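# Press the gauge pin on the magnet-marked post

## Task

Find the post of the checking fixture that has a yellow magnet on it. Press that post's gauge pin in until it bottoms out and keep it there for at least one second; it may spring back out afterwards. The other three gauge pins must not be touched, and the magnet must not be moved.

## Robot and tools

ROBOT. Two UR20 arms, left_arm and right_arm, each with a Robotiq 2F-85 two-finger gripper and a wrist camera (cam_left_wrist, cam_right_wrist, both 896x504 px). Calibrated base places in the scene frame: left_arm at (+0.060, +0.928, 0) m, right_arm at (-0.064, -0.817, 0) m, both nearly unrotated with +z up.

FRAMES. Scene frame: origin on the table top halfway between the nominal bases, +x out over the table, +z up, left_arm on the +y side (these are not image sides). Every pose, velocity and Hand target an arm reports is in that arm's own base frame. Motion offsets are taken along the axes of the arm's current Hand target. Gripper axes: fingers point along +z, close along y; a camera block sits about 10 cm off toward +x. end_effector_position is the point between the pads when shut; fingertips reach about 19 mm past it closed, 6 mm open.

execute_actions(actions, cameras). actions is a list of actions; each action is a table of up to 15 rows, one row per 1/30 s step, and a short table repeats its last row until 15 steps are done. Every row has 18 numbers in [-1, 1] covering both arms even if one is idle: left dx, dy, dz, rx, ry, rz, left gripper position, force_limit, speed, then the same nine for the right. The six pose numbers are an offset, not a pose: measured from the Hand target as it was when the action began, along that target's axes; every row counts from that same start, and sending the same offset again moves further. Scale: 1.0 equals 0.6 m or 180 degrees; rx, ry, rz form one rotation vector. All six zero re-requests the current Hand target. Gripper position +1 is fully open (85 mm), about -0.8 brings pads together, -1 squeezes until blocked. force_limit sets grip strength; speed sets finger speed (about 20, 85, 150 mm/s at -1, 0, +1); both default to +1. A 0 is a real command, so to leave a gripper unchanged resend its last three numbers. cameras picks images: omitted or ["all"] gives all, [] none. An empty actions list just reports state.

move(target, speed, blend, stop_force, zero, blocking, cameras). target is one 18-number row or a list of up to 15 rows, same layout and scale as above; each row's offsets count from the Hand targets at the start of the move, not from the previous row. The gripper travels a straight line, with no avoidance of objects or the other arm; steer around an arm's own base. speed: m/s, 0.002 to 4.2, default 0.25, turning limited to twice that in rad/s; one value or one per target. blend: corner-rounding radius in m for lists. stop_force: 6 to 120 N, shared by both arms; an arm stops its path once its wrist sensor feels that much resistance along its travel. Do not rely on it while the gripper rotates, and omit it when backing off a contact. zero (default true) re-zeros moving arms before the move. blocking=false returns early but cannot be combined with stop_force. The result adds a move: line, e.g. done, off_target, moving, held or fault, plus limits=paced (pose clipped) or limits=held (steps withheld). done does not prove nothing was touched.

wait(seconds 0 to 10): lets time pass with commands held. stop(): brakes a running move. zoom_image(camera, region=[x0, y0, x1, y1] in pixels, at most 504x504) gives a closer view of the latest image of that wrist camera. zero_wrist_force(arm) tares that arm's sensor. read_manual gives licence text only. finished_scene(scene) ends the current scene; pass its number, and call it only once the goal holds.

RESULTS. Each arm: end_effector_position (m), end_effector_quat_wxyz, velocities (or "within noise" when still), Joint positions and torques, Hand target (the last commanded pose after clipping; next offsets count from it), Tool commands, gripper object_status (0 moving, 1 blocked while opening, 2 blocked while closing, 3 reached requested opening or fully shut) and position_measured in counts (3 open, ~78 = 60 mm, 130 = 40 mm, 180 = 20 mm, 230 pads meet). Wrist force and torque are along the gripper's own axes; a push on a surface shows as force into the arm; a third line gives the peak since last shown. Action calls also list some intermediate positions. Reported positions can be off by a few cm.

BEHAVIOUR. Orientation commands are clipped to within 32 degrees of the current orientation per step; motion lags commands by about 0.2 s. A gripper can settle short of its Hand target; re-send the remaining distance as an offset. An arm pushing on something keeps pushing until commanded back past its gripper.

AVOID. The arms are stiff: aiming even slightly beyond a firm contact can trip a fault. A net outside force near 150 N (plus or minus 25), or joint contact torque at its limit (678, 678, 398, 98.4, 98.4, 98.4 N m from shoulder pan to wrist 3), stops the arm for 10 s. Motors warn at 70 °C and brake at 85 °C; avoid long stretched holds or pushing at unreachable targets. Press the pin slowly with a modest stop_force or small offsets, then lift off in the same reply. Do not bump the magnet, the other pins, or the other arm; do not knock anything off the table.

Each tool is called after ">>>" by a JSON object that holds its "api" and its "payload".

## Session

>>> {"api": "execute_actions", "payload": {"actions": []}}

Scene clock: 0.00 s.
left_arm: end_effector_position=(+1.6020, +0.5513, +0.3701) position_measured=3 object_status=3 end_effector_quat_wxyz=(-0.049, +0.940, +0.190, +0.279) | right_arm: end_effector_position=(+0.4481, +0.4679, +0.3319) position_measured=3 object_status=3 end_effector_quat_wxyz=(-0.272, +0.502, +0.649, +0.503)
Joint positions: left_arm=[0.193 -0.686 0.985 -2.439 -1.472 -3.319] | right_arm=[4.007 -1.969 -2.772 1.193 2.076 2.519]
Joint velocities: within noise
Joint torques (N m): no reading
Motor temperatures (°C): left_arm=[24 35 26 38 34 34] | right_arm=[28 35 36 37 34 38]
Wrist force (N): no reading
Wrist torque (N m): no reading
Wrist force, peak (N): no reading
Hand target: left_arm +1.6020, +0.5513, +0.3701; -0.049, +0.940, +0.190, +0.279 | right_arm +0.4481, +0.4679, +0.3319; -0.272, +0.502, +0.649, +0.503
Tool commands: left_gripper/position=+1.0 left_gripper/force_limit=+1.0 left_gripper/speed=+1.0 right_gripper/position=+1.0 right_gripper/force_limit=+1.0 right_gripper/speed=+1.0
camera_calibration:
cam_left_wrist: T_world_to_cam=[[0.280319, -0.958405, -0.0536817, 0.116011], [-0.933413, -0.259108, -0.248199, 1.75322], [0.223966, 0.119682, -0.967221, 0.0591923], [0, 0, 0, 1]] pos_world=[1.5907, 0.558373, 0.498626]
cam_right_wrist: T_world_to_cam=[[0.956613, -0.13676, 0.257272, -0.433465], [0.120637, -0.61784, -0.776995, 0.502422], [0.265214, 0.774319, -0.574535, -0.162484], [0, 0, 0, 1]] pos_world=[0.39714, 0.37695, 0.408545]

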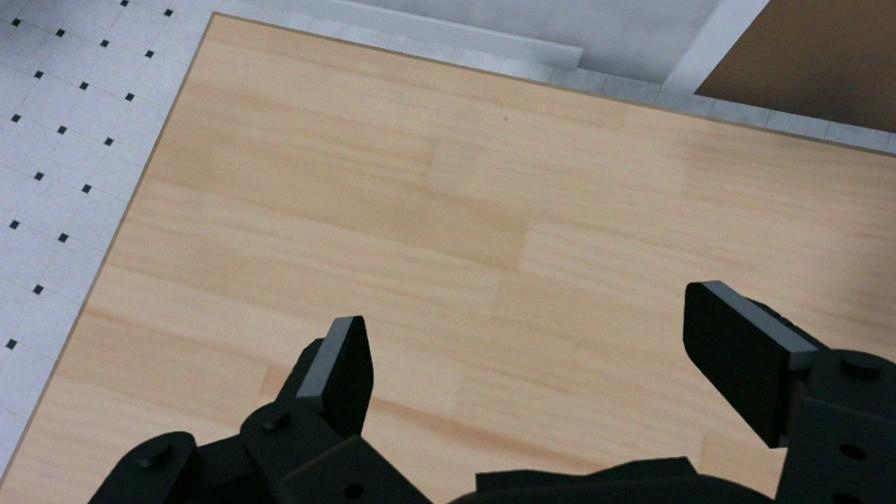

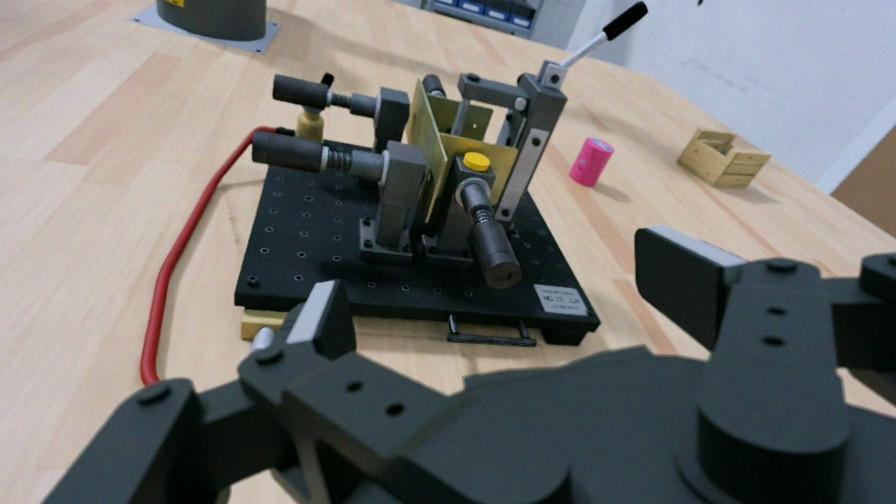

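>>> {"api": "move", "payload": {"target": [0,0,0,0,0,0,1,1,1,-0.1687,0.121,0.1818,0.076,-0.0671,0.1001,-0.8,-1,0], "speed": 0.25, "cameras": ["cam_right_wrist"]}}

>>> {"api": "zoom_image", "payload": {"camera": "cam_right_wrist", "region": [300, 0, 700, 400]}}

Scene clock: 2.83 s.
left_arm: end_effector_position=(+1.6020, +0.5513, +0.3701) position_measured=3 object_status=3 end_effector_quat_wxyz=(-0.049, +0.940, +0.190, +0.279) | right_arm: end_effector_position=(+0.5670, +0.5298, +0.2347) position_measured=229 object_status=3 end_effector_quat_wxyz=(-0.335, +0.611, +0.642, +0.318)
Joint positions: left_arm=[0.193 -0.686 0.985 -2.439 -1.472 -3.319] | right_arm=[3.877 -1.963 -2.537 0.523 2.259 2.531]
Joint velocities: within noise
Joint torques (N m): left_arm=[2.93 -278.52 -108.64 -11.48 2.15 -0.16] | right_arm=[-20.16 127.44 46.78 5.78 7.72 -6.61]
Motor temperatures (°C): left_arm=[24 35 26 38 34 34] | right_arm=[28 35 36 37 34 38]
Wrist force (N): left_arm=[0.3 0.0 0.0] | right_arm=[0.2 0.4 0.9]
Wrist torque (N m): left_arm=[0.01 -0.03 0.00] | right_arm=[0.24 0.12 -0.39]
Wrist force, peak (N): left_arm=[0.7 -0.5 -0.3] | right_arm=[-0.1 2.2 2.3]
Hand target: left_arm +1.6020, +0.5513, +0.3701; -0.049, +0.940, +0.190, +0.279 | right_arm +0.5671, +0.5299, +0.2348; -0.335, +0.611, +0.642, +0.318
Off the commanded pose: left_arm 0.000 m, 0 deg | right_arm 0.000 m, 0 deg.
move: done
camera_calibration:
cam_right_wrist: T_world_to_cam=[[0.990285, -0.102066, -0.0944357, -0.46857], [-0.138579, -0.780374, -0.609765, 0.644663], [-0.0114589, 0.616928, -0.786937, -0.00764823], [0, 0, 0, 1]] pos_world=[0.553267, 0.459971, 0.342824]
Images, in order (width x height): cam_right_wrist 896x504.

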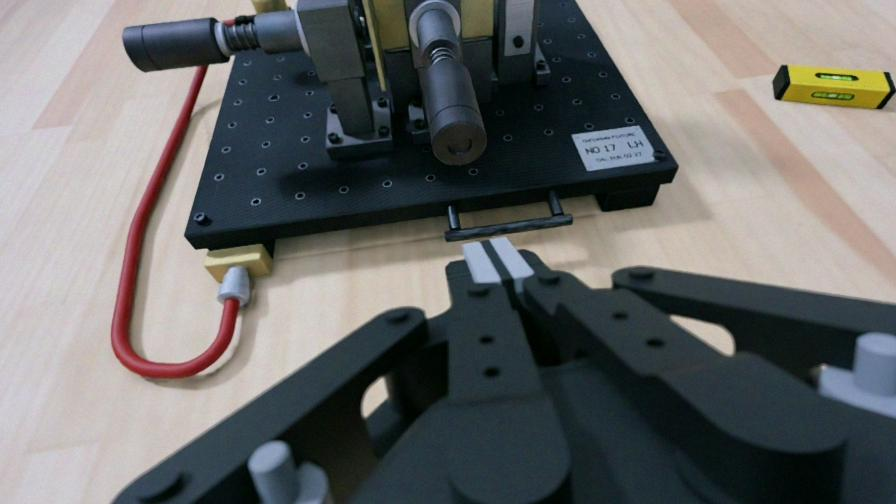

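Scaled by 1.260 from the camera's 896x504 image, which has a finer 1280x720 frame.

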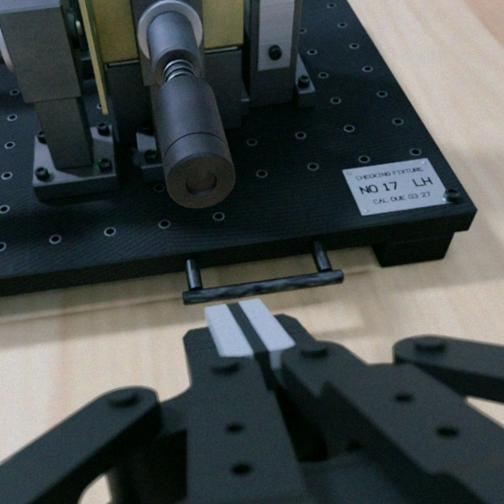

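>>> {"api": "move", "payload": {"target": [0,0,0,0,0,0,1,1,1,0.011,0.0163,0.219,0,0,0,-0.8,-1,0], "speed": 0.15, "stop_force": 15, "cameras": ["cam_right_wrist"]}}

>>> {"api": "zoom_image", "payload": {"camera": "cam_right_wrist", "region": [300, 0, 700, 400]}}

Scene clock: 6.07 s.
left_arm: end_effector_position=(+1.6020, +0.5513, +0.3701) position_measured=3 object_status=3 end_effector_quat_wxyz=(-0.049, +0.940, +0.190, +0.279) | right_arm: end_effector_position=(+0.5712, +0.6417, +0.1649) position_measured=229 object_status=3 end_effector_quat_wxyz=(-0.335, +0.611, +0.642, +0.318)
Joint positions: left_arm=[0.193 -0.686 0.985 -2.439 -1.472 -3.319] | right_arm=[3.996 -2.131 -2.456 0.676 2.176 2.638]
Joint velocities: within noise
Joint torques (N m): left_arm=[1.88 -275.81 -109.07 -11.44 2.55 0.6] | right_arm=[21.15 107.9 35.51 13.75 -1.93 5.98]
Motor temperatures (°C): left_arm=[24 35 26 38 34 34] | right_arm=[28 35 36 37 34 38]
Wrist force (N): left_arm=[0.1 -0.1 -0.2] | right_arm=[-1.1 0.8 -0.1]
Wrist torque (N m): left_arm=[-0.01 -0.01 0.00] | right_arm=[0.24 0.53 -0.45]
Wrist force, peak (N): left_arm=[0.7 -0.2 -0.2] | right_arm=[-0.8 0.9 2.0]
Hand target: left_arm +1.6020, +0.5513, +0.3701; -0.049, +0.940, +0.190, +0.279 | right_arm +0.5712, +0.6417, +0.1649; -0.335, +0.611, +0.642, +0.318
Off the commanded pose: left_arm 0.000 m, 0 deg | right_arm 0.000 m, 0 deg.
move: done
camera_calibration:
cam_right_wrist: T_world_to_cam=[[0.990299, -0.101988, -0.0943765, -0.467969], [-0.138481, -0.780385, -0.609772, 0.689961], [-0.0114607, 0.616926, -0.786938, -0.13156], [0, 0, 0, 1]] pos_world=[0.557468, 0.571871, 0.273024]
Images, in order (width x height): cam_right_wrist 896x504.

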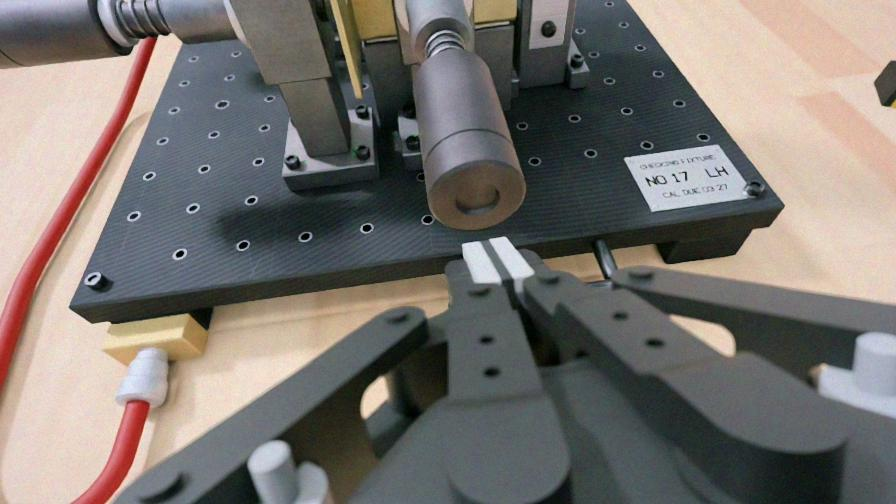

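Scaled by 1.260 from the camera's 896x504 image, which has a finer 1280x720 frame.

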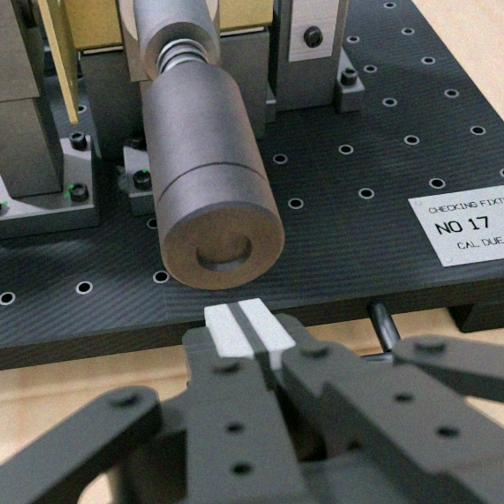

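>>> {"api": "move", "payload": {"target": [0,0,0,0,0,0,1,1,1,0.0572,0.0031,0.0819,0,0,0,-0.8,-1,0], "speed": 0.01, "stop_force": 50, "cameras": ["cam_right_wrist"]}}

>>> {"api": "zoom_image", "payload": {"camera": "cam_right_wrist", "region": [380, 0, 600, 320]}}

Scene clock: 13.47 s.
left_arm: end_effector_position=(+1.6020, +0.5513, +0.3701) position_measured=3 object_status=3 end_effector_quat_wxyz=(-0.049, +0.940, +0.190, +0.279) | right_arm: end_effector_position=(+0.5705, +0.6814, +0.1649) position_measured=229 object_status=3 end_effector_quat_wxyz=(-0.335, +0.611, +0.642, +0.318)
Joint positions: left_arm=[0.193 -0.686 0.985 -2.439 -1.472 -3.319] | right_arm=[4.035 -2.141 -2.422 0.669 2.148 2.671]
Joint velocities: within noise
Joint torques (N m): left_arm=[4.69 -283.9 -114 -11 4.33 1.83] | right_arm=[17.59 148.65 40.48 10.84 10.49 -7.18]
Motor temperatures (°C): left_arm=[24 35 26 38 34 34] | right_arm=[28 35 36 37 34 38]
Wrist force (N): left_arm=[0.3 -0.1 -0.3] | right_arm=[-20.0 3.1 -52.9]
Wrist torque (N m): left_arm=[-0.02 -0.04 0.00] | right_arm=[0.02 0.72 -0.26]
Wrist force, peak (N): left_arm=[0.7 -0.3 -0.3] | right_arm=[-35.6 1.1 -86.7]
Hand target: left_arm +1.6020, +0.5513, +0.3701; -0.049, +0.940, +0.190, +0.279 | right_arm +0.5705, +0.6814, +0.1649; -0.335, +0.611, +0.642, +0.318 (not the last commanded pose)
Off the commanded pose: left_arm 0.000 m, 0 deg | right_arm 0.020 m, 0 deg.
move: contact (right_arm)
camera_calibration:
cam_right_wrist: T_world_to_cam=[[0.990284, -0.10208, -0.0944318, -0.463147], [-0.138587, -0.780421, -0.609702, 0.720907], [-0.0114582, 0.616865, -0.786986, -0.156011], [0, 0, 0, 1]] pos_world=[0.556767, 0.611571, 0.273024]
Images, in order (width x height): cam_right_wrist 896x504.

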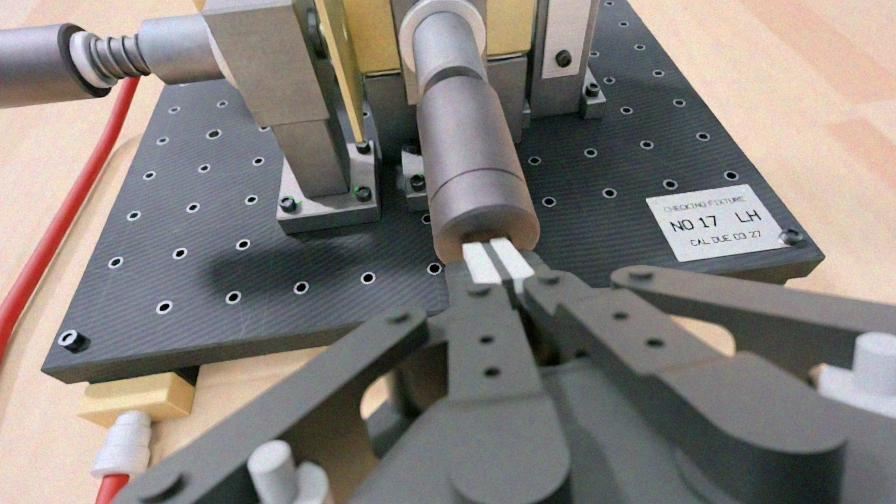

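Scaled by 1.575 from the camera's 896x504 image, which has a finer 1280x720 frame.

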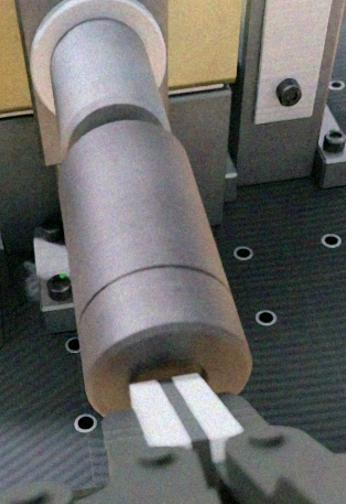

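>>> {"api": "move", "payload": {"target": [0,0,0,0,0,0,1,1,1,0.0057,0.0003,0.0082,0,0,0,-0.8,-1,0], "speed": 0.003, "stop_force": 20, "cameras": []}}

>>> {"api": "wait", "payload": {"seconds": 1.2, "cameras": ["cam_right_wrist"]}}

Scene clock: 14.43 s.
left_arm: end_effector_position=(+1.6020, +0.5513, +0.3701) position_measured=3 object_status=3 end_effector_quat_wxyz=(-0.049, +0.940, +0.190, +0.279) | right_arm: end_effector_position=(+0.5704, +0.6816, +0.1649) position_measured=229 object_status=3 end_effector_quat_wxyz=(-0.335, +0.611, +0.642, +0.318)
Joint positions: left_arm=[0.193 -0.686 0.985 -2.439 -1.472 -3.319] | right_arm=[4.035 -2.141 -2.422 0.669 2.148 2.671]
Joint velocities: within noise
Joint torques (N m): left_arm=[6.19 -288.43 -114.7 -11.45 5.11 2.09] | right_arm=[37.42 139.6 56.54 7.11 12.67 -3.67]
Motor temperatures (°C): left_arm=[24 35 26 38 34 34] | right_arm=[28 35 36 37 34 38]
Wrist force (N): left_arm=[0.2 0.1 0.0] | right_arm=[-35.5 2.5 -81.6]
Wrist torque (N m): left_arm=[0.03 -0.02 -0.01] | right_arm=[-0.05 0.67 -0.23]
Wrist force, peak (N): left_arm=[0.6 0.1 -0.2] | right_arm=[-35.2 2.7 -81.8]
Hand target: left_arm +1.6020, +0.5513, +0.3701; -0.049, +0.940, +0.190, +0.279 | right_arm +0.5704, +0.6816, +0.1649; -0.335, +0.611, +0.642, +0.318 (not the last commanded pose)
Off the commanded pose: left_arm 0.000 m, 0 deg | right_arm 0.006 m, 0 deg.
move: contact (right_arm)
No camera images: "cameras" was empty.

Scene clock: 15.63 s.
left_arm: end_effector_position=(+1.6020, +0.5513, +0.3701) position_measured=3 object_status=3 end_effector_quat_wxyz=(-0.049, +0.940, +0.190, +0.279) | right_arm: end_effector_position=(+0.5704, +0.6816, +0.1649) position_measured=229 object_status=3 end_effector_quat_wxyz=(-0.335, +0.611, +0.642, +0.318)
Joint positions: left_arm=[0.193 -0.686 0.985 -2.439 -1.472 -3.319] | right_arm=[4.035 -2.141 -2.422 0.669 2.148 2.671]
Joint velocities: within noise
Joint torques (N m): left_arm=[6.66 -286.45 -114.06 -10.78 4.23 2.85] | right_arm=[34.75 144.76 51.56 5.77 13.15 -6.81]
Motor temperatures (°C): left_arm=[24 35 26 38 34 34] | right_arm=[28 35 36 37 34 38]
Wrist force (N): left_arm=[0.2 -0.1 -0.2] | right_arm=[-31.9 5.0 -75.0]
Wrist torque (N m): left_arm=[-0.01 -0.02 -0.01] | right_arm=[-0.08 0.69 -0.21]
Wrist force, peak (N): left_arm=[0.5 -0.4 -0.4] | right_arm=[-35.6 2.5 -81.4]
Hand target: left_arm +1.6020, +0.5513, +0.3701; -0.049, +0.940, +0.190, +0.279 | right_arm +0.5704, +0.6816, +0.1649; -0.335, +0.611, +0.642, +0.318 (not the last commanded pose)
Tool commands: left_gripper/position=+1.0 left_gripper/force_limit=+1.0 left_gripper/speed=+1.0 right_gripper/position=-0.8 right_gripper/force_limit=-1.0 right_gripper/speed=+0.0
Off the commanded pose: left_arm 0.000 m, 0 deg | right_arm 0.006 m, 0 deg.
wait: 1.20 s; at rest by 0.17 s
camera_calibration:
cam_right_wrist: T_world_to_cam=[[0.990299, -0.101996, -0.0943683, -0.463104], [-0.138482, -0.780434, -0.60971, 0.721], [-0.0114601, 0.616863, -0.786987, -0.156133], [0, 0, 0, 1]] pos_world=[0.556668, 0.611771, 0.273024]
Images, in order (width x height): cam_right_wrist 896x504.

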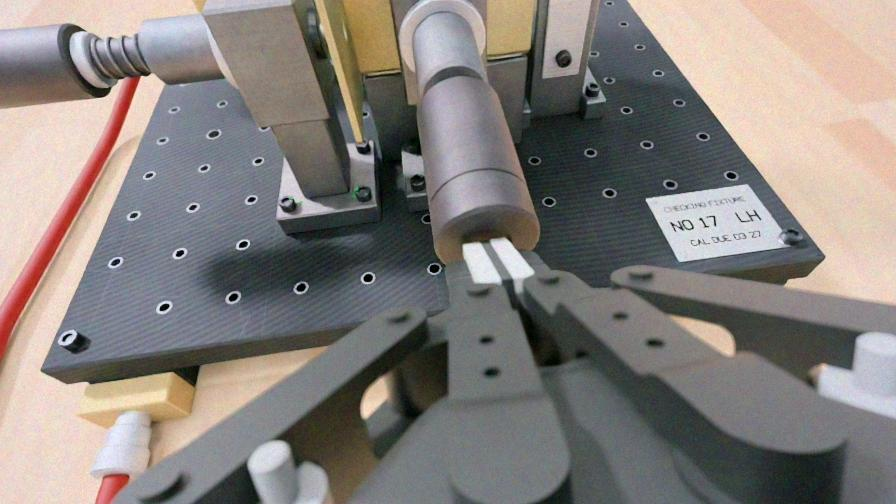

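>>> {"api": "move", "payload": {"target": [0,0,0,0,0,0,1,1,1,-0.0515,-0.0028,-0.0737,0,0,0,-0.8,-1,0], "speed": 0.08, "cameras": ["cam_right_wrist"]}}

>>> {"api": "finished_scene", "payload": {"scene": 2}}

Scene clock: 16.90 s.
left_arm: end_effector_position=(+1.6020, +0.5513, +0.3701) position_measured=3 object_status=3 end_effector_quat_wxyz=(-0.049, +0.940, +0.190, +0.279) | right_arm: end_effector_position=(+0.5714, +0.6278, +0.1649) position_measured=229 object_status=3 end_effector_quat_wxyz=(-0.335, +0.611, +0.642, +0.318)
Joint positions: left_arm=[0.193 -0.686 0.985 -2.439 -1.472 -3.319] | right_arm=[3.982 -2.128 -2.467 0.677 2.186 2.626]
Joint velocities: within noise
Joint torques (N m): left_arm=[3.87 -289.71 -118.1 -10.67 4.95 2.29] | right_arm=[-16.6 156.5 9.49 12.9 7.35 -6.83]
Motor temperatures (°C): left_arm=[24 35 26 38 34 34] | right_arm=[28 35 36 37 34 38]
Wrist force (N): left_arm=[0.7 0.1 -0.2] | right_arm=[-0.1 0.8 0.6]
Wrist torque (N m): left_arm=[0.03 -0.11 -0.01] | right_arm=[0.22 0.34 -0.48]
Wrist force, peak (N): left_arm=[0.7 0.1 -0.2] | right_arm=[-31.8 5.1 -75.1]
Hand target: left_arm +1.6020, +0.5513, +0.3701; -0.049, +0.940, +0.190, +0.279 | right_arm +0.5714, +0.6276, +0.1649; -0.335, +0.611, +0.642, +0.318
Off the commanded pose: left_arm 0.000 m, 0 deg | right_arm 0.000 m, 0 deg.
move: done
camera_calibration:
cam_right_wrist: T_world_to_cam=[[0.9903, -0.102047, -0.0942974, -0.469574], [-0.13848, -0.780377, -0.609783, 0.679139], [-0.0113608, 0.616926, -0.786939, -0.123038], [0, 0, 0, 1]] pos_world=[0.557668, 0.557971, 0.273024]
Images, in order (width x height): cam_right_wrist 896x504.

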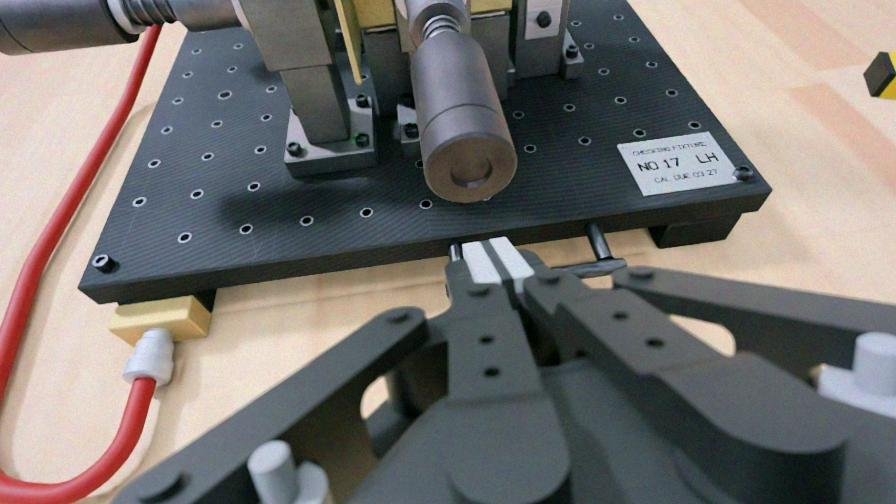

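The scene is finished: the task was done.


## Next scene

The same job, from a new start.

>>> {"api": "execute_actions", "payload": {"actions": []}}

Scene clock: 0.00 s.
left_arm: end_effector_position=(+0.3071, -0.4220, +0.1602) position_measured=3 object_status=3 end_effector_quat_wxyz=(+0.066, +0.956, -0.074, +0.275) | right_arm: end_effector_position=(+0.4900, -0.3027, +0.2369) position_measured=3 object_status=3 end_effector_quat_wxyz=(+0.548, -0.467, -0.511, -0.471)
Joint positions: left_arm=[-1.763 -1.739 2.857 -2.766 -1.003 1.555] | right_arm=[2.511 -2.074 -2.06 -2.212 2.389 -0.015]
Joint velocities: within noise
Joint torques (N m): no reading
Motor temperatures (°C): left_arm=[24 35 26 38 34 33] | right_arm=[28 35 35 36 33 38]
Wrist force (N): no reading
Wrist torque (N m): no reading
Wrist force, peak (N): no reading
Hand target: left_arm +0.3071, -0.4220, +0.1602; +0.066, +0.956, -0.074, +0.275 | right_arm +0.4900, -0.3027, +0.2369; +0.548, -0.467, -0.511, -0.471
Tool commands: left_gripper/position=+1.0 left_gripper/force_limit=+1.0 left_gripper/speed=+1.0 right_gripper/position=+1.0 right_gripper/force_limit=+1.0 right_gripper/speed=+1.0
camera_calibration:
cam_left_wrist: T_world_to_cam=[[-0.285835, -0.958093, 0.0188626, -0.30276], [-0.929607, 0.27245, -0.248197, 0.463413], [0.232657, -0.0884782, -0.968526, 0.172428], [0, 0, 0, 1]] pos_world=[0.304136, -0.401073, 0.28773]
cam_right_wrist: T_world_to_cam=[[0.978979, 0.0562001, -0.196068, -0.399553], [-0.174505, -0.266853, -0.947807, 0.238768], [-0.105588, 0.962097, -0.251436, 0.530477], [0, 0, 0, 1]] pos_world=[0.488832, -0.424199, 0.281347]

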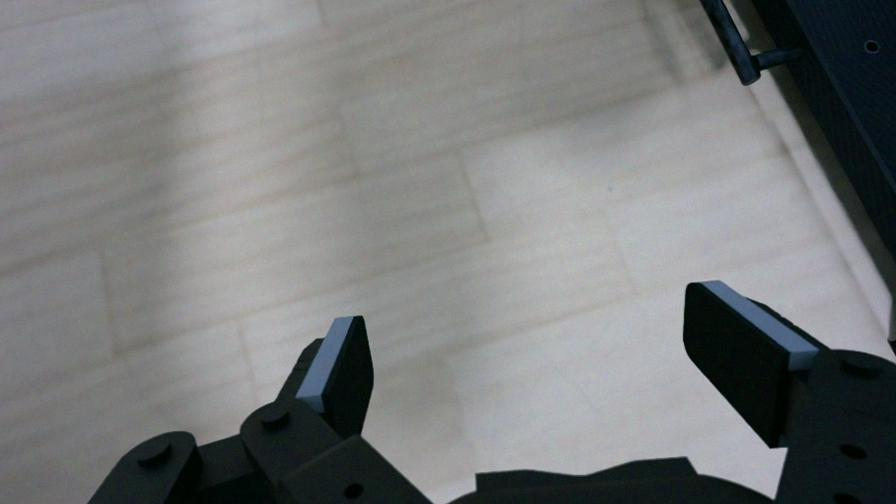

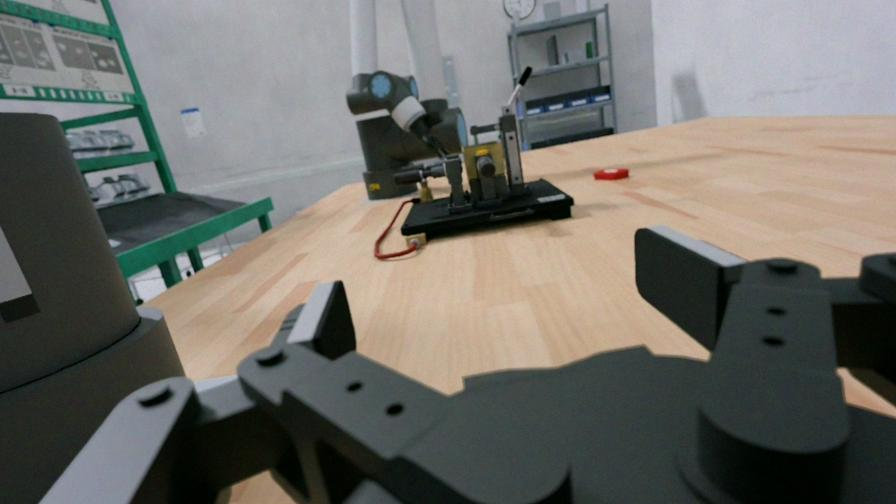

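>>> {"api": "zoom_image", "payload": {"camera": "cam_right_wrist", "region": [360, 50, 600, 260]}}

>>> {"api": "zoom_image", "payload": {"camera": "cam_right_wrist", "region": [410, 100, 550, 220]}}

Scaled by 2.100 from the camera's 896x504 image, which has a finer 1280x720 frame.

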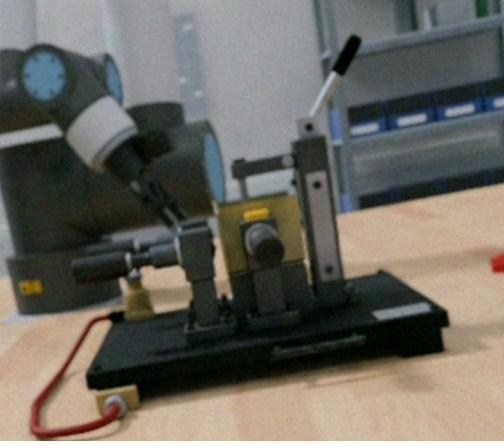

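Scaled by 3.600 from the camera's 896x504 image, which has a finer 1280x720 frame.

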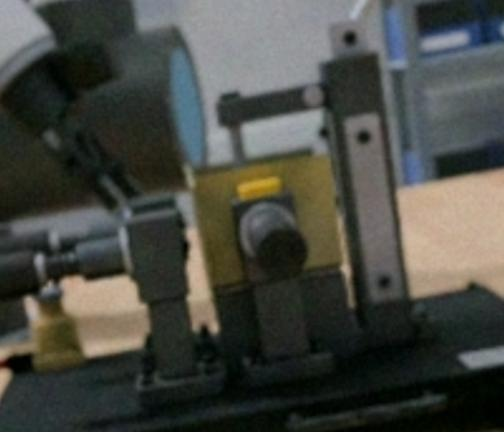

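>>> {"api": "move", "payload": {"target": [[0,0,0,0,0,0,1,1,1,0.0572,0.3168,0.5572,-0.0202,-0.1034,0.0008,-0.8,-1,0],[0,0,0,0,0,0,1,1,1,0.023,0.262,0.9327,-0.0404,-0.2067,0.0017,-0.8,-1,0]], "speed": 0.4, "blend": [0.08, 0], "cameras": ["cam_right_wrist"]}}

>>> {"api": "zoom_image", "payload": {"camera": "cam_right_wrist", "region": [300, 0, 700, 300]}}

Scene clock: 4.37 s.
left_arm: end_effector_position=(+0.3071, -0.4220, +0.1602) position_measured=3 object_status=3 end_effector_quat_wxyz=(+0.066, +0.956, -0.074, +0.275) | right_arm: end_effector_position=(+0.5791, +0.2709, +0.2698) position_measured=229 object_status=3 end_effector_quat_wxyz=(-0.327, +0.627, +0.627, +0.327)
Joint positions: left_arm=[-1.763 -1.739 2.857 -2.766 -1.003 1.555] | right_arm=[3.487 -1.762 -2.62 0.12 2.453 2.131]
Joint velocities: within noise
Joint torques (N m): left_arm=[2.32 -4.39 -57.78 -7.98 3.89 -0.96] | right_arm=[21.27 56.92 31.92 16.4 -0.31 4.01]
Motor temperatures (°C): left_arm=[24 35 26 38 34 33] | right_arm=[28 35 35 36 33 38]
Wrist force (N): left_arm=[0.0 0.0 -0.3] | right_arm=[-0.3 1.0 0.6]
Wrist torque (N m): left_arm=[0.01 0.00 0.00] | right_arm=[0.57 0.12 -0.18]
Wrist force, peak (N): left_arm=[-0.1 -0.5 -0.3] | right_arm=[2.7 1.9 4.9]
Hand target: left_arm +0.3071, -0.4220, +0.1602; +0.066, +0.956, -0.074, +0.275 | right_arm +0.5791, +0.2709, +0.2698; -0.327, +0.627, +0.627, +0.327
Off the commanded pose: left_arm 0.000 m, 0 deg | right_arm 0.000 m, 0 deg.
move: done
camera_calibration:
cam_right_wrist: T_world_to_cam=[[0.984104, -0.150544, -0.0942107, -0.487086], [-0.176566, -0.772437, -0.610054, 0.485635], [0.0190683, 0.616991, -0.786739, 0.162123], [0, 0, 0, 1]] pos_world=[0.561998, 0.201766, 0.377923]
Images, in order (width x height): cam_right_wrist 896x504.

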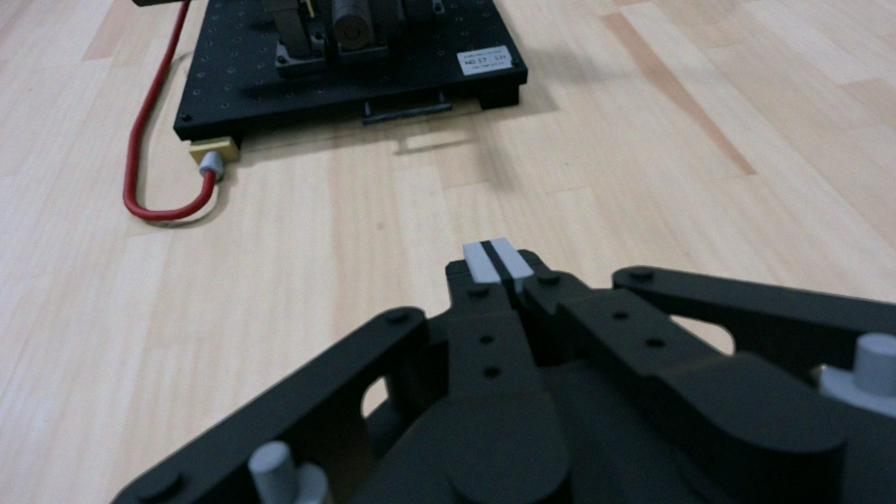

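Scaled by 1.260 from the camera's 896x504 image, which has a finer 1280x720 frame.

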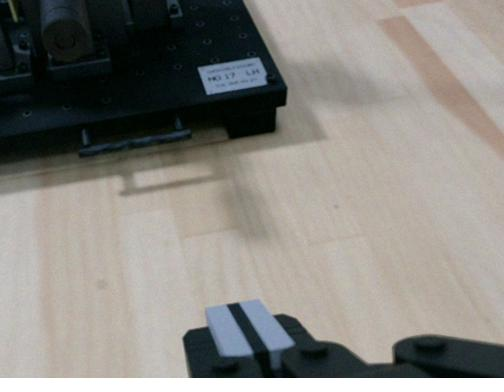

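>>> {"api": "move", "payload": {"target": [0,0,0,0,0,0,1,1,1,0.1853,-0.1,0.5717,0,0,0,-0.8,-1,0], "speed": 0.25, "stop_force": 20, "cameras": ["cam_right_wrist"]}}

>>> {"api": "zoom_image", "payload": {"camera": "cam_right_wrist", "region": [300, 0, 700, 400]}}

Scene clock: 9.07 s.
left_arm: end_effector_position=(+0.3071, -0.4220, +0.1602) position_measured=3 object_status=3 end_effector_quat_wxyz=(+0.066, +0.956, -0.074, +0.275) | right_arm: end_effector_position=(+0.5188, +0.6158, +0.1647) position_measured=229 object_status=3 end_effector_quat_wxyz=(-0.327, +0.627, +0.627, +0.327)
Joint positions: left_arm=[-1.763 -1.739 2.857 -2.766 -1.003 1.555] | right_arm=[4.051 -2.131 -2.549 0.815 2.099 2.722]
Joint velocities: within noise
Joint torques (N m): left_arm=[3.96 -11.54 -61.38 -7.28 4.7 -0.83] | right_arm=[19.53 106.69 25.51 15.18 -1.81 6.08]
Motor temperatures (°C): left_arm=[24 35 26 38 34 33] | right_arm=[28 35 35 36 33 38]
Wrist force (N): left_arm=[0.1 0.1 -0.2] | right_arm=[-0.8 0.1 1.7]
Wrist torque (N m): left_arm=[0.03 -0.02 0.00] | right_arm=[0.27 0.28 -0.06]
Wrist force, peak (N): left_arm=[0.4 0.1 -0.4] | right_arm=[0.3 -0.7 4.6]
Hand target: left_arm +0.3071, -0.4220, +0.1602; +0.066, +0.956, -0.074, +0.275 | right_arm +0.5188, +0.6158, +0.1647; -0.327, +0.627, +0.627, +0.327
Off the commanded pose: left_arm 0.000 m, 0 deg | right_arm 0.000 m, 0 deg.
move: done
camera_calibration:
cam_right_wrist: T_world_to_cam=[[0.9841, -0.150616, -0.0941417, -0.385612], [-0.17658, -0.772423, -0.610067, 0.677209], [0.0191685, 0.61699, -0.786737, -0.13234], [0, 0, 0, 1]] pos_world=[0.501598, 0.546666, 0.272723]
Images, in order (width x height): cam_right_wrist 896x504.

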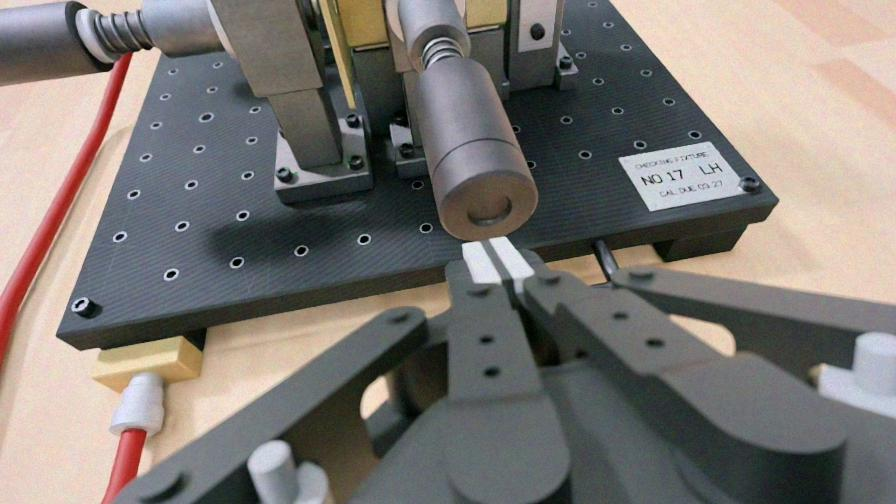

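Scaled by 1.260 from the camera's 896x504 image, which has a finer 1280x720 frame.

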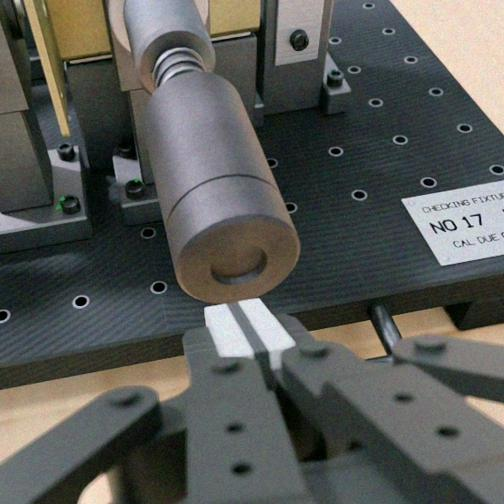

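>>> {"api": "move", "payload": {"target": [0,0,0,0,0,0,1,1,1,0.0034,0.0058,-0.0024,0,0,0,-0.8,-1,0], "speed": 0.05, "cameras": []}}

>>> {"api": "move", "payload": {"target": [0,0,0,0,0,0,1,1,1,0.0477,0,0.0683,0,0,0,-0.8,-1,0], "speed": 0.01, "stop_force": 48, "cameras": ["cam_right_wrist"]}}

>>> {"api": "zoom_image", "payload": {"camera": "cam_right_wrist", "region": [380, 0, 600, 320]}}

Scene clock: 10.47 s.
left_arm: end_effector_position=(+0.3071, -0.4220, +0.1602) position_measured=3 object_status=3 end_effector_quat_wxyz=(+0.066, +0.956, -0.074, +0.275) | right_arm: end_effector_position=(+0.5222, +0.6158, +0.1671) position_measured=229 object_status=3 end_effector_quat_wxyz=(-0.327, +0.627, +0.627, +0.327)
Joint positions: left_arm=[-1.763 -1.739 2.857 -2.766 -1.003 1.555] | right_arm=[4.046 -2.126 -2.546 0.804 2.103 2.719]
Joint velocities: within noise
Joint torques (N m): left_arm=[12.44 -5.86 -64.21 -7.26 3.93 -0.98] | right_arm=[-17.98 158.66 30.32 6.03 7.34 -7.64]
Motor temperatures (°C): left_arm=[24 35 26 38 34 33] | right_arm=[28 35 35 36 33 38]
Wrist force (N): left_arm=[-0.2 -0.1 0.0] | right_arm=[-0.7 0.3 1.7]
Wrist torque (N m): left_arm=[-0.01 0.05 0.00] | right_arm=[0.30 0.27 -0.06]
Wrist force, peak (N): left_arm=[-0.2 -0.1 -0.4] | right_arm=[-0.6 0.2 2.1]
Hand target: left_arm +0.3071, -0.4220, +0.1602; +0.066, +0.956, -0.074, +0.275 | right_arm +0.5223, +0.6158, +0.1672; -0.327, +0.627, +0.627, +0.327
Off the commanded pose: left_arm 0.000 m, 0 deg | right_arm 0.000 m, 0 deg.
move: done
No camera images: "cameras" was empty.

Scene clock: 14.97 s.
left_arm: end_effector_position=(+0.3071, -0.4220, +0.1602) position_measured=3 object_status=3 end_effector_quat_wxyz=(+0.066, +0.956, -0.074, +0.275) | right_arm: end_effector_position=(+0.5222, +0.6495, +0.1672) position_measured=229 object_status=3 end_effector_quat_wxyz=(-0.327, +0.627, +0.627, +0.327)
Joint positions: left_arm=[-1.763 -1.739 2.857 -2.766 -1.003 1.555] | right_arm=[4.08 -2.131 -2.516 0.792 2.077 2.744]
Joint velocities: within noise
Joint torques (N m): left_arm=[17.32 -3.77 -63.38 -7.99 4.1 -1.23] | right_arm=[1.28 133.86 40.24 12.83 7.88 -7.38]
Motor temperatures (°C): left_arm=[24 35 26 38 34 33] | right_arm=[28 35 35 36 33 38]
Wrist force (N): left_arm=[0.1 0.0 -0.3] | right_arm=[-21.2 -4.4 -48.3]
Wrist torque (N m): left_arm=[0.00 -0.01 0.00] | right_arm=[0.52 0.25 -0.20]
Wrist force, peak (N): left_arm=[0.5 0.1 -0.3] | right_arm=[-36.6 -6.8 -86.4]
Hand target: left_arm +0.3071, -0.4220, +0.1602; +0.066, +0.956, -0.074, +0.275 | right_arm +0.5222, +0.6495, +0.1672; -0.327, +0.627, +0.627, +0.327 (not the last commanded pose)
Off the commanded pose: left_arm 0.000 m, 0 deg | right_arm 0.016 m, 0 deg.
move: contact (right_arm)
camera_calibration:
cam_right_wrist: T_world_to_cam=[[0.984085, -0.150638, -0.0942618, -0.383691], [-0.176673, -0.772467, -0.609985, 0.705432], [0.0190728, 0.61693, -0.786787, -0.151136], [0, 0, 0, 1]] pos_world=[0.505098, 0.580365, 0.275224]
Images, in order (width x height): cam_right_wrist 896x504.

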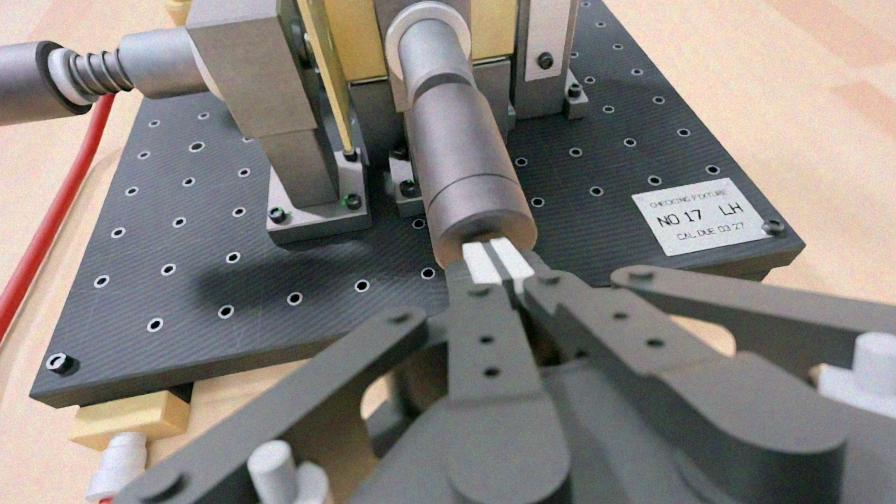

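Scaled by 1.575 from the camera's 896x504 image, which has a finer 1280x720 frame.

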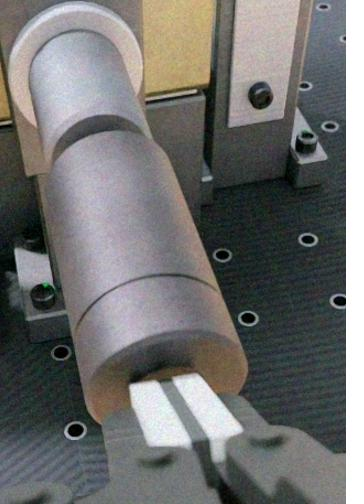

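Fully seated by appearance; add a small press to confirm and hold.

>>> {"api": "move", "payload": {"target": [0,0,0,0,0,0,1,1,1,0.0057,0,0.0082,0,0,0,-0.8,-1,0], "speed": 0.003, "stop_force": 20, "cameras": []}}

>>> {"api": "wait", "payload": {"seconds": 1.2, "cameras": ["cam_right_wrist"]}}

Scene clock: 15.83 s.
left_arm: end_effector_position=(+0.3071, -0.4220, +0.1602) position_measured=3 object_status=3 end_effector_quat_wxyz=(+0.066, +0.956, -0.074, +0.275) | right_arm: end_effector_position=(+0.5222, +0.6496, +0.1672) position_measured=229 object_status=3 end_effector_quat_wxyz=(-0.327, +0.627, +0.627, +0.327)
Joint positions: left_arm=[-1.763 -1.739 2.857 -2.766 -1.003 1.555] | right_arm=[4.081 -2.131 -2.516 0.792 2.077 2.744]
Joint velocities: within noise
Joint torques (N m): left_arm=[13.39 -5.48 -67.35 -7.91 4.48 -1.27] | right_arm=[25.51 131.01 57.93 10.32 7.86 -0.46]
Motor temperatures (°C): left_arm=[24 35 26 38 34 33] | right_arm=[28 35 35 36 33 38]
Wrist force (N): left_arm=[-0.1 -0.1 -0.1] | right_arm=[-34.0 -4.7 -75.7]
Wrist torque (N m): left_arm=[0.00 0.03 0.00] | right_arm=[0.52 0.25 -0.21]
Wrist force, peak (N): left_arm=[0.0 0.4 -0.3] | right_arm=[-35.4 -5.3 -76.9]
Hand target: left_arm +0.3071, -0.4220, +0.1602; +0.066, +0.956, -0.074, +0.275 | right_arm +0.5222, +0.6496, +0.1672; -0.327, +0.627, +0.627, +0.327 (not the last commanded pose)
Off the commanded pose: left_arm 0.000 m, 0 deg | right_arm 0.006 m, 0 deg.
move: contact (right_arm)
No camera images: "cameras" was empty.

Scene clock: 17.03 s.
left_arm: end_effector_position=(+0.3071, -0.4220, +0.1602) position_measured=3 object_status=3 end_effector_quat_wxyz=(+0.066, +0.956, -0.074, +0.275) | right_arm: end_effector_position=(+0.5222, +0.6496, +0.1672) position_measured=229 object_status=3 end_effector_quat_wxyz=(-0.327, +0.627, +0.627, +0.327)
Joint positions: left_arm=[-1.763 -1.739 2.857 -2.766 -1.003 1.555] | right_arm=[4.081 -2.131 -2.516 0.792 2.077 2.744]
Joint velocities: within noise
Joint torques (N m): left_arm=[8.45 -7.69 -70.55 -8.25 4.35 -0.82] | right_arm=[19.14 127.38 55.42 13.26 9.65 -7.35]
Motor temperatures (°C): left_arm=[24 35 26 38 34 33] | right_arm=[28 35 35 36 33 38]
Wrist force (N): left_arm=[-0.1 0.0 -0.2] | right_arm=[-31.2 -3.3 -69.9]
Wrist torque (N m): left_arm=[0.00 0.03 0.00] | right_arm=[0.55 0.29 -0.20]
Wrist force, peak (N): left_arm=[-0.3 0.3 -0.5] | right_arm=[-34.5 -4.6 -74.9]
Hand target: left_arm +0.3071, -0.4220, +0.1602; +0.066, +0.956, -0.074, +0.275 | right_arm +0.5222, +0.6496, +0.1672; -0.327, +0.627, +0.627, +0.327 (not the last commanded pose)
Tool commands: left_gripper/position=+1.0 left_gripper/force_limit=+1.0 left_gripper/speed=+1.0 right_gripper/position=-0.8 right_gripper/force_limit=-1.0 right_gripper/speed=+0.0
Off the commanded pose: left_arm 0.000 m, 0 deg | right_arm 0.006 m, 0 deg.
wait: 1.20 s; at rest by 0.17 s
camera_calibration:
cam_right_wrist: T_world_to_cam=[[0.984119, -0.150538, -0.0940613, -0.383709], [-0.17647, -0.77249, -0.610014, 0.705411], [0.0191688, 0.616925, -0.786788, -0.151241], [0, 0, 0, 1]] pos_world=[0.504999, 0.580465, 0.275224]
Images, in order (width x height): cam_right_wrist 896x504.

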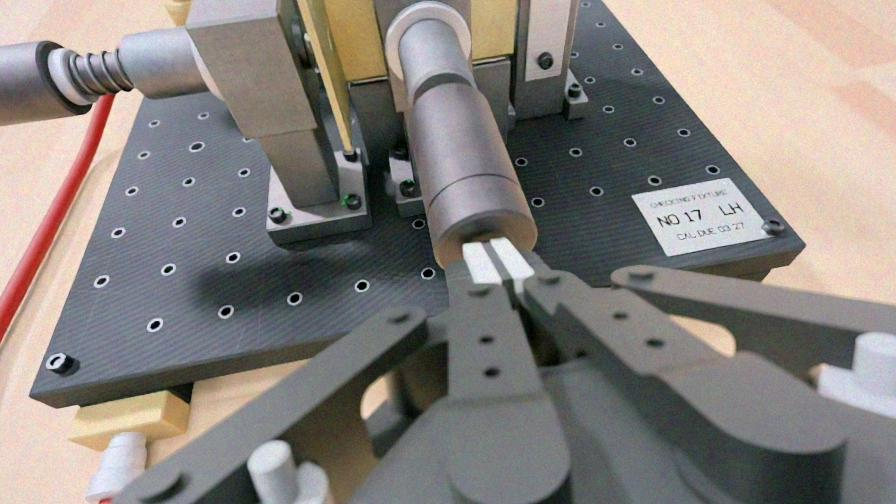

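>>> {"api": "move", "payload": {"target": [[0,0,0,0,0,0,1,1,1,-0.0381,0,-0.0547,0,0,0,-0.8,-1,0],[0,0,0,0,0,0,1,1,1,-0.0063,0,-0.3,0,-0.04,0,-0.8,-1,0]], "speed": [0.08, 0.25], "cameras": ["cam_right_wrist"]}}

Scene clock: 19.13 s.
left_arm: end_effector_position=(+0.3071, -0.4220, +0.1602) position_measured=3 object_status=3 end_effector_quat_wxyz=(+0.066, +0.956, -0.074, +0.275) | right_arm: end_effector_position=(+0.5223, +0.4999, +0.2671) position_measured=229 object_status=3 end_effector_quat_wxyz=(-0.287, +0.646, +0.646, +0.287)
Joint positions: left_arm=[-1.763 -1.739 2.857 -2.766 -1.003 1.555] | right_arm=[3.942 -1.775 -2.596 0.329 2.114 2.564]
Joint velocities: within noise
Joint torques (N m): left_arm=[15.88 -4.37 -70.97 -8.46 3.96 -1.11] | right_arm=[-20.69 104.44 55.82 6.97 7.59 -8.14]
Motor temperatures (°C): left_arm=[24 35 26 38 34 33] | right_arm=[28 35 35 36 33 38]
Wrist force (N): left_arm=[-0.2 -0.1 0.0] | right_arm=[-0.3 1.8 1.1]
Wrist torque (N m): left_arm=[-0.01 0.04 0.00] | right_arm=[0.75 -0.02 -0.15]
Wrist force, peak (N): left_arm=[-0.4 0.0 0.2] | right_arm=[-31.2 -3.4 -69.9]
Hand target: left_arm +0.3071, -0.4220, +0.1602; +0.066, +0.956, -0.074, +0.275 | right_arm +0.5224, +0.4998, +0.2671; -0.287, +0.646, +0.647, +0.287
Off the commanded pose: left_arm 0.000 m, 0 deg | right_arm 0.000 m, 0 deg.
move: done
camera_calibration:
cam_right_wrist: T_world_to_cam=[[0.98412, -0.161132, -0.0744544, -0.396979], [-0.176464, -0.842841, -0.508409, 0.658809], [0.0191679, 0.513474, -0.857891, 0.0903921], [0, 0, 0, 1]] pos_world=[0.505199, 0.444891, 0.382934]
Images, in order (width x height): cam_right_wrist 896x504.

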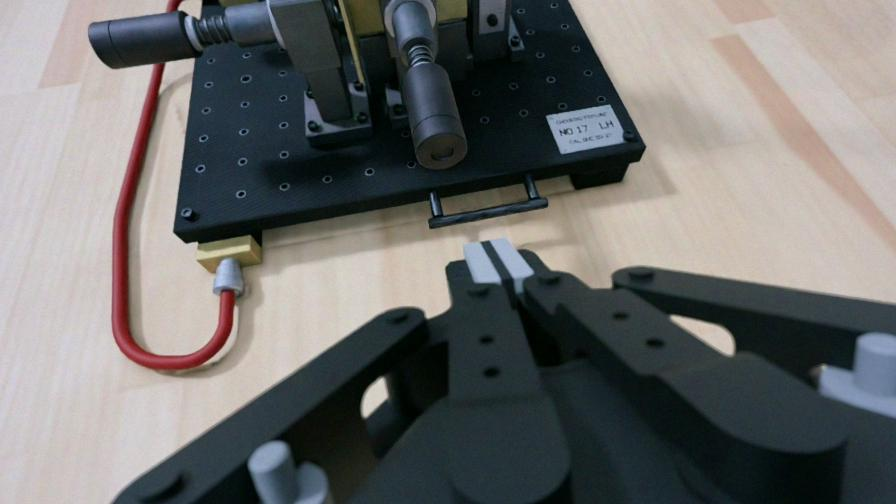

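>>> {"api": "move", "payload": {"target": [0,0,0,0,0,0,1,1,1,0,0,-0.05,0,0.13,0,-0.8,-1,0], "speed": 0.3, "cameras": ["cam_right_wrist"]}}

Scene clock: 20.77 s.
left_arm: end_effector_position=(+0.3071, -0.4220, +0.1602) position_measured=3 object_status=3 end_effector_quat_wxyz=(+0.066, +0.956, -0.074, +0.275) | right_arm: end_effector_position=(+0.5224, +0.4776, +0.2873) position_measured=229 object_status=3 end_effector_quat_wxyz=(-0.412, +0.574, +0.575, +0.412)
Joint positions: left_arm=[-1.763 -1.739 2.857 -2.766 -1.003 1.555] | right_arm=[3.813 -2.091 -2.617 1.067 2.407 2.757]
Joint velocities: within noise
Joint torques (N m): left_arm=[14.03 -2.33 -70.7 -8.51 4.62 -1.13] | right_arm=[-19.94 94.27 24.56 13.54 6.84 6.03]
Motor temperatures (°C): left_arm=[24 35 26 38 34 33] | right_arm=[28 35 35 36 33 38]
Wrist force (N): left_arm=[0.4 -0.2 0.0] | right_arm=[-0.7 0.0 1.4]
Wrist torque (N m): left_arm=[-0.02 -0.07 0.00] | right_arm=[0.19 0.18 -0.05]
Wrist force, peak (N): left_arm=[-0.2 0.0 -0.5] | right_arm=[0.6 1.9 1.8]
Hand target: left_arm +0.3071, -0.4220, +0.1602; +0.066, +0.956, -0.074, +0.275 | right_arm +0.5224, +0.4776, +0.2872; -0.412, +0.574, +0.575, +0.412
Off the commanded pose: left_arm 0.000 m, 0 deg | right_arm 0.000 m, 0 deg.
move: done
camera_calibration:
cam_right_wrist: T_world_to_cam=[[0.984088, -0.118283, -0.132592, -0.402786], [-0.176669, -0.571687, -0.801226, 0.605002], [0.0189704, 0.811901, -0.583487, -0.102075], [0, 0, 0, 1]] pos_world=[0.505198, 0.381104, 0.371777]
Images, in order (width x height): cam_right_wrist 896x504.

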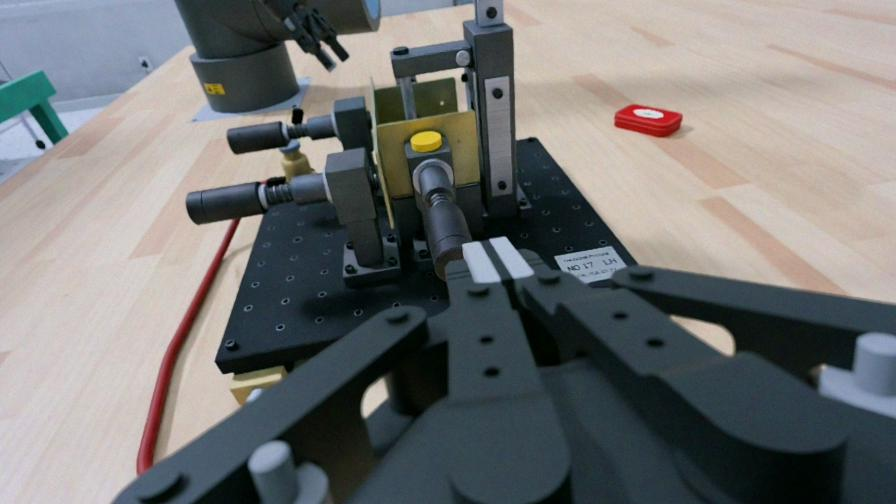

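Magnet confirmed on the pushed post.

>>> {"api": "finished_scene", "payload": {"scene": 3}}

The scene is finished: the task was done.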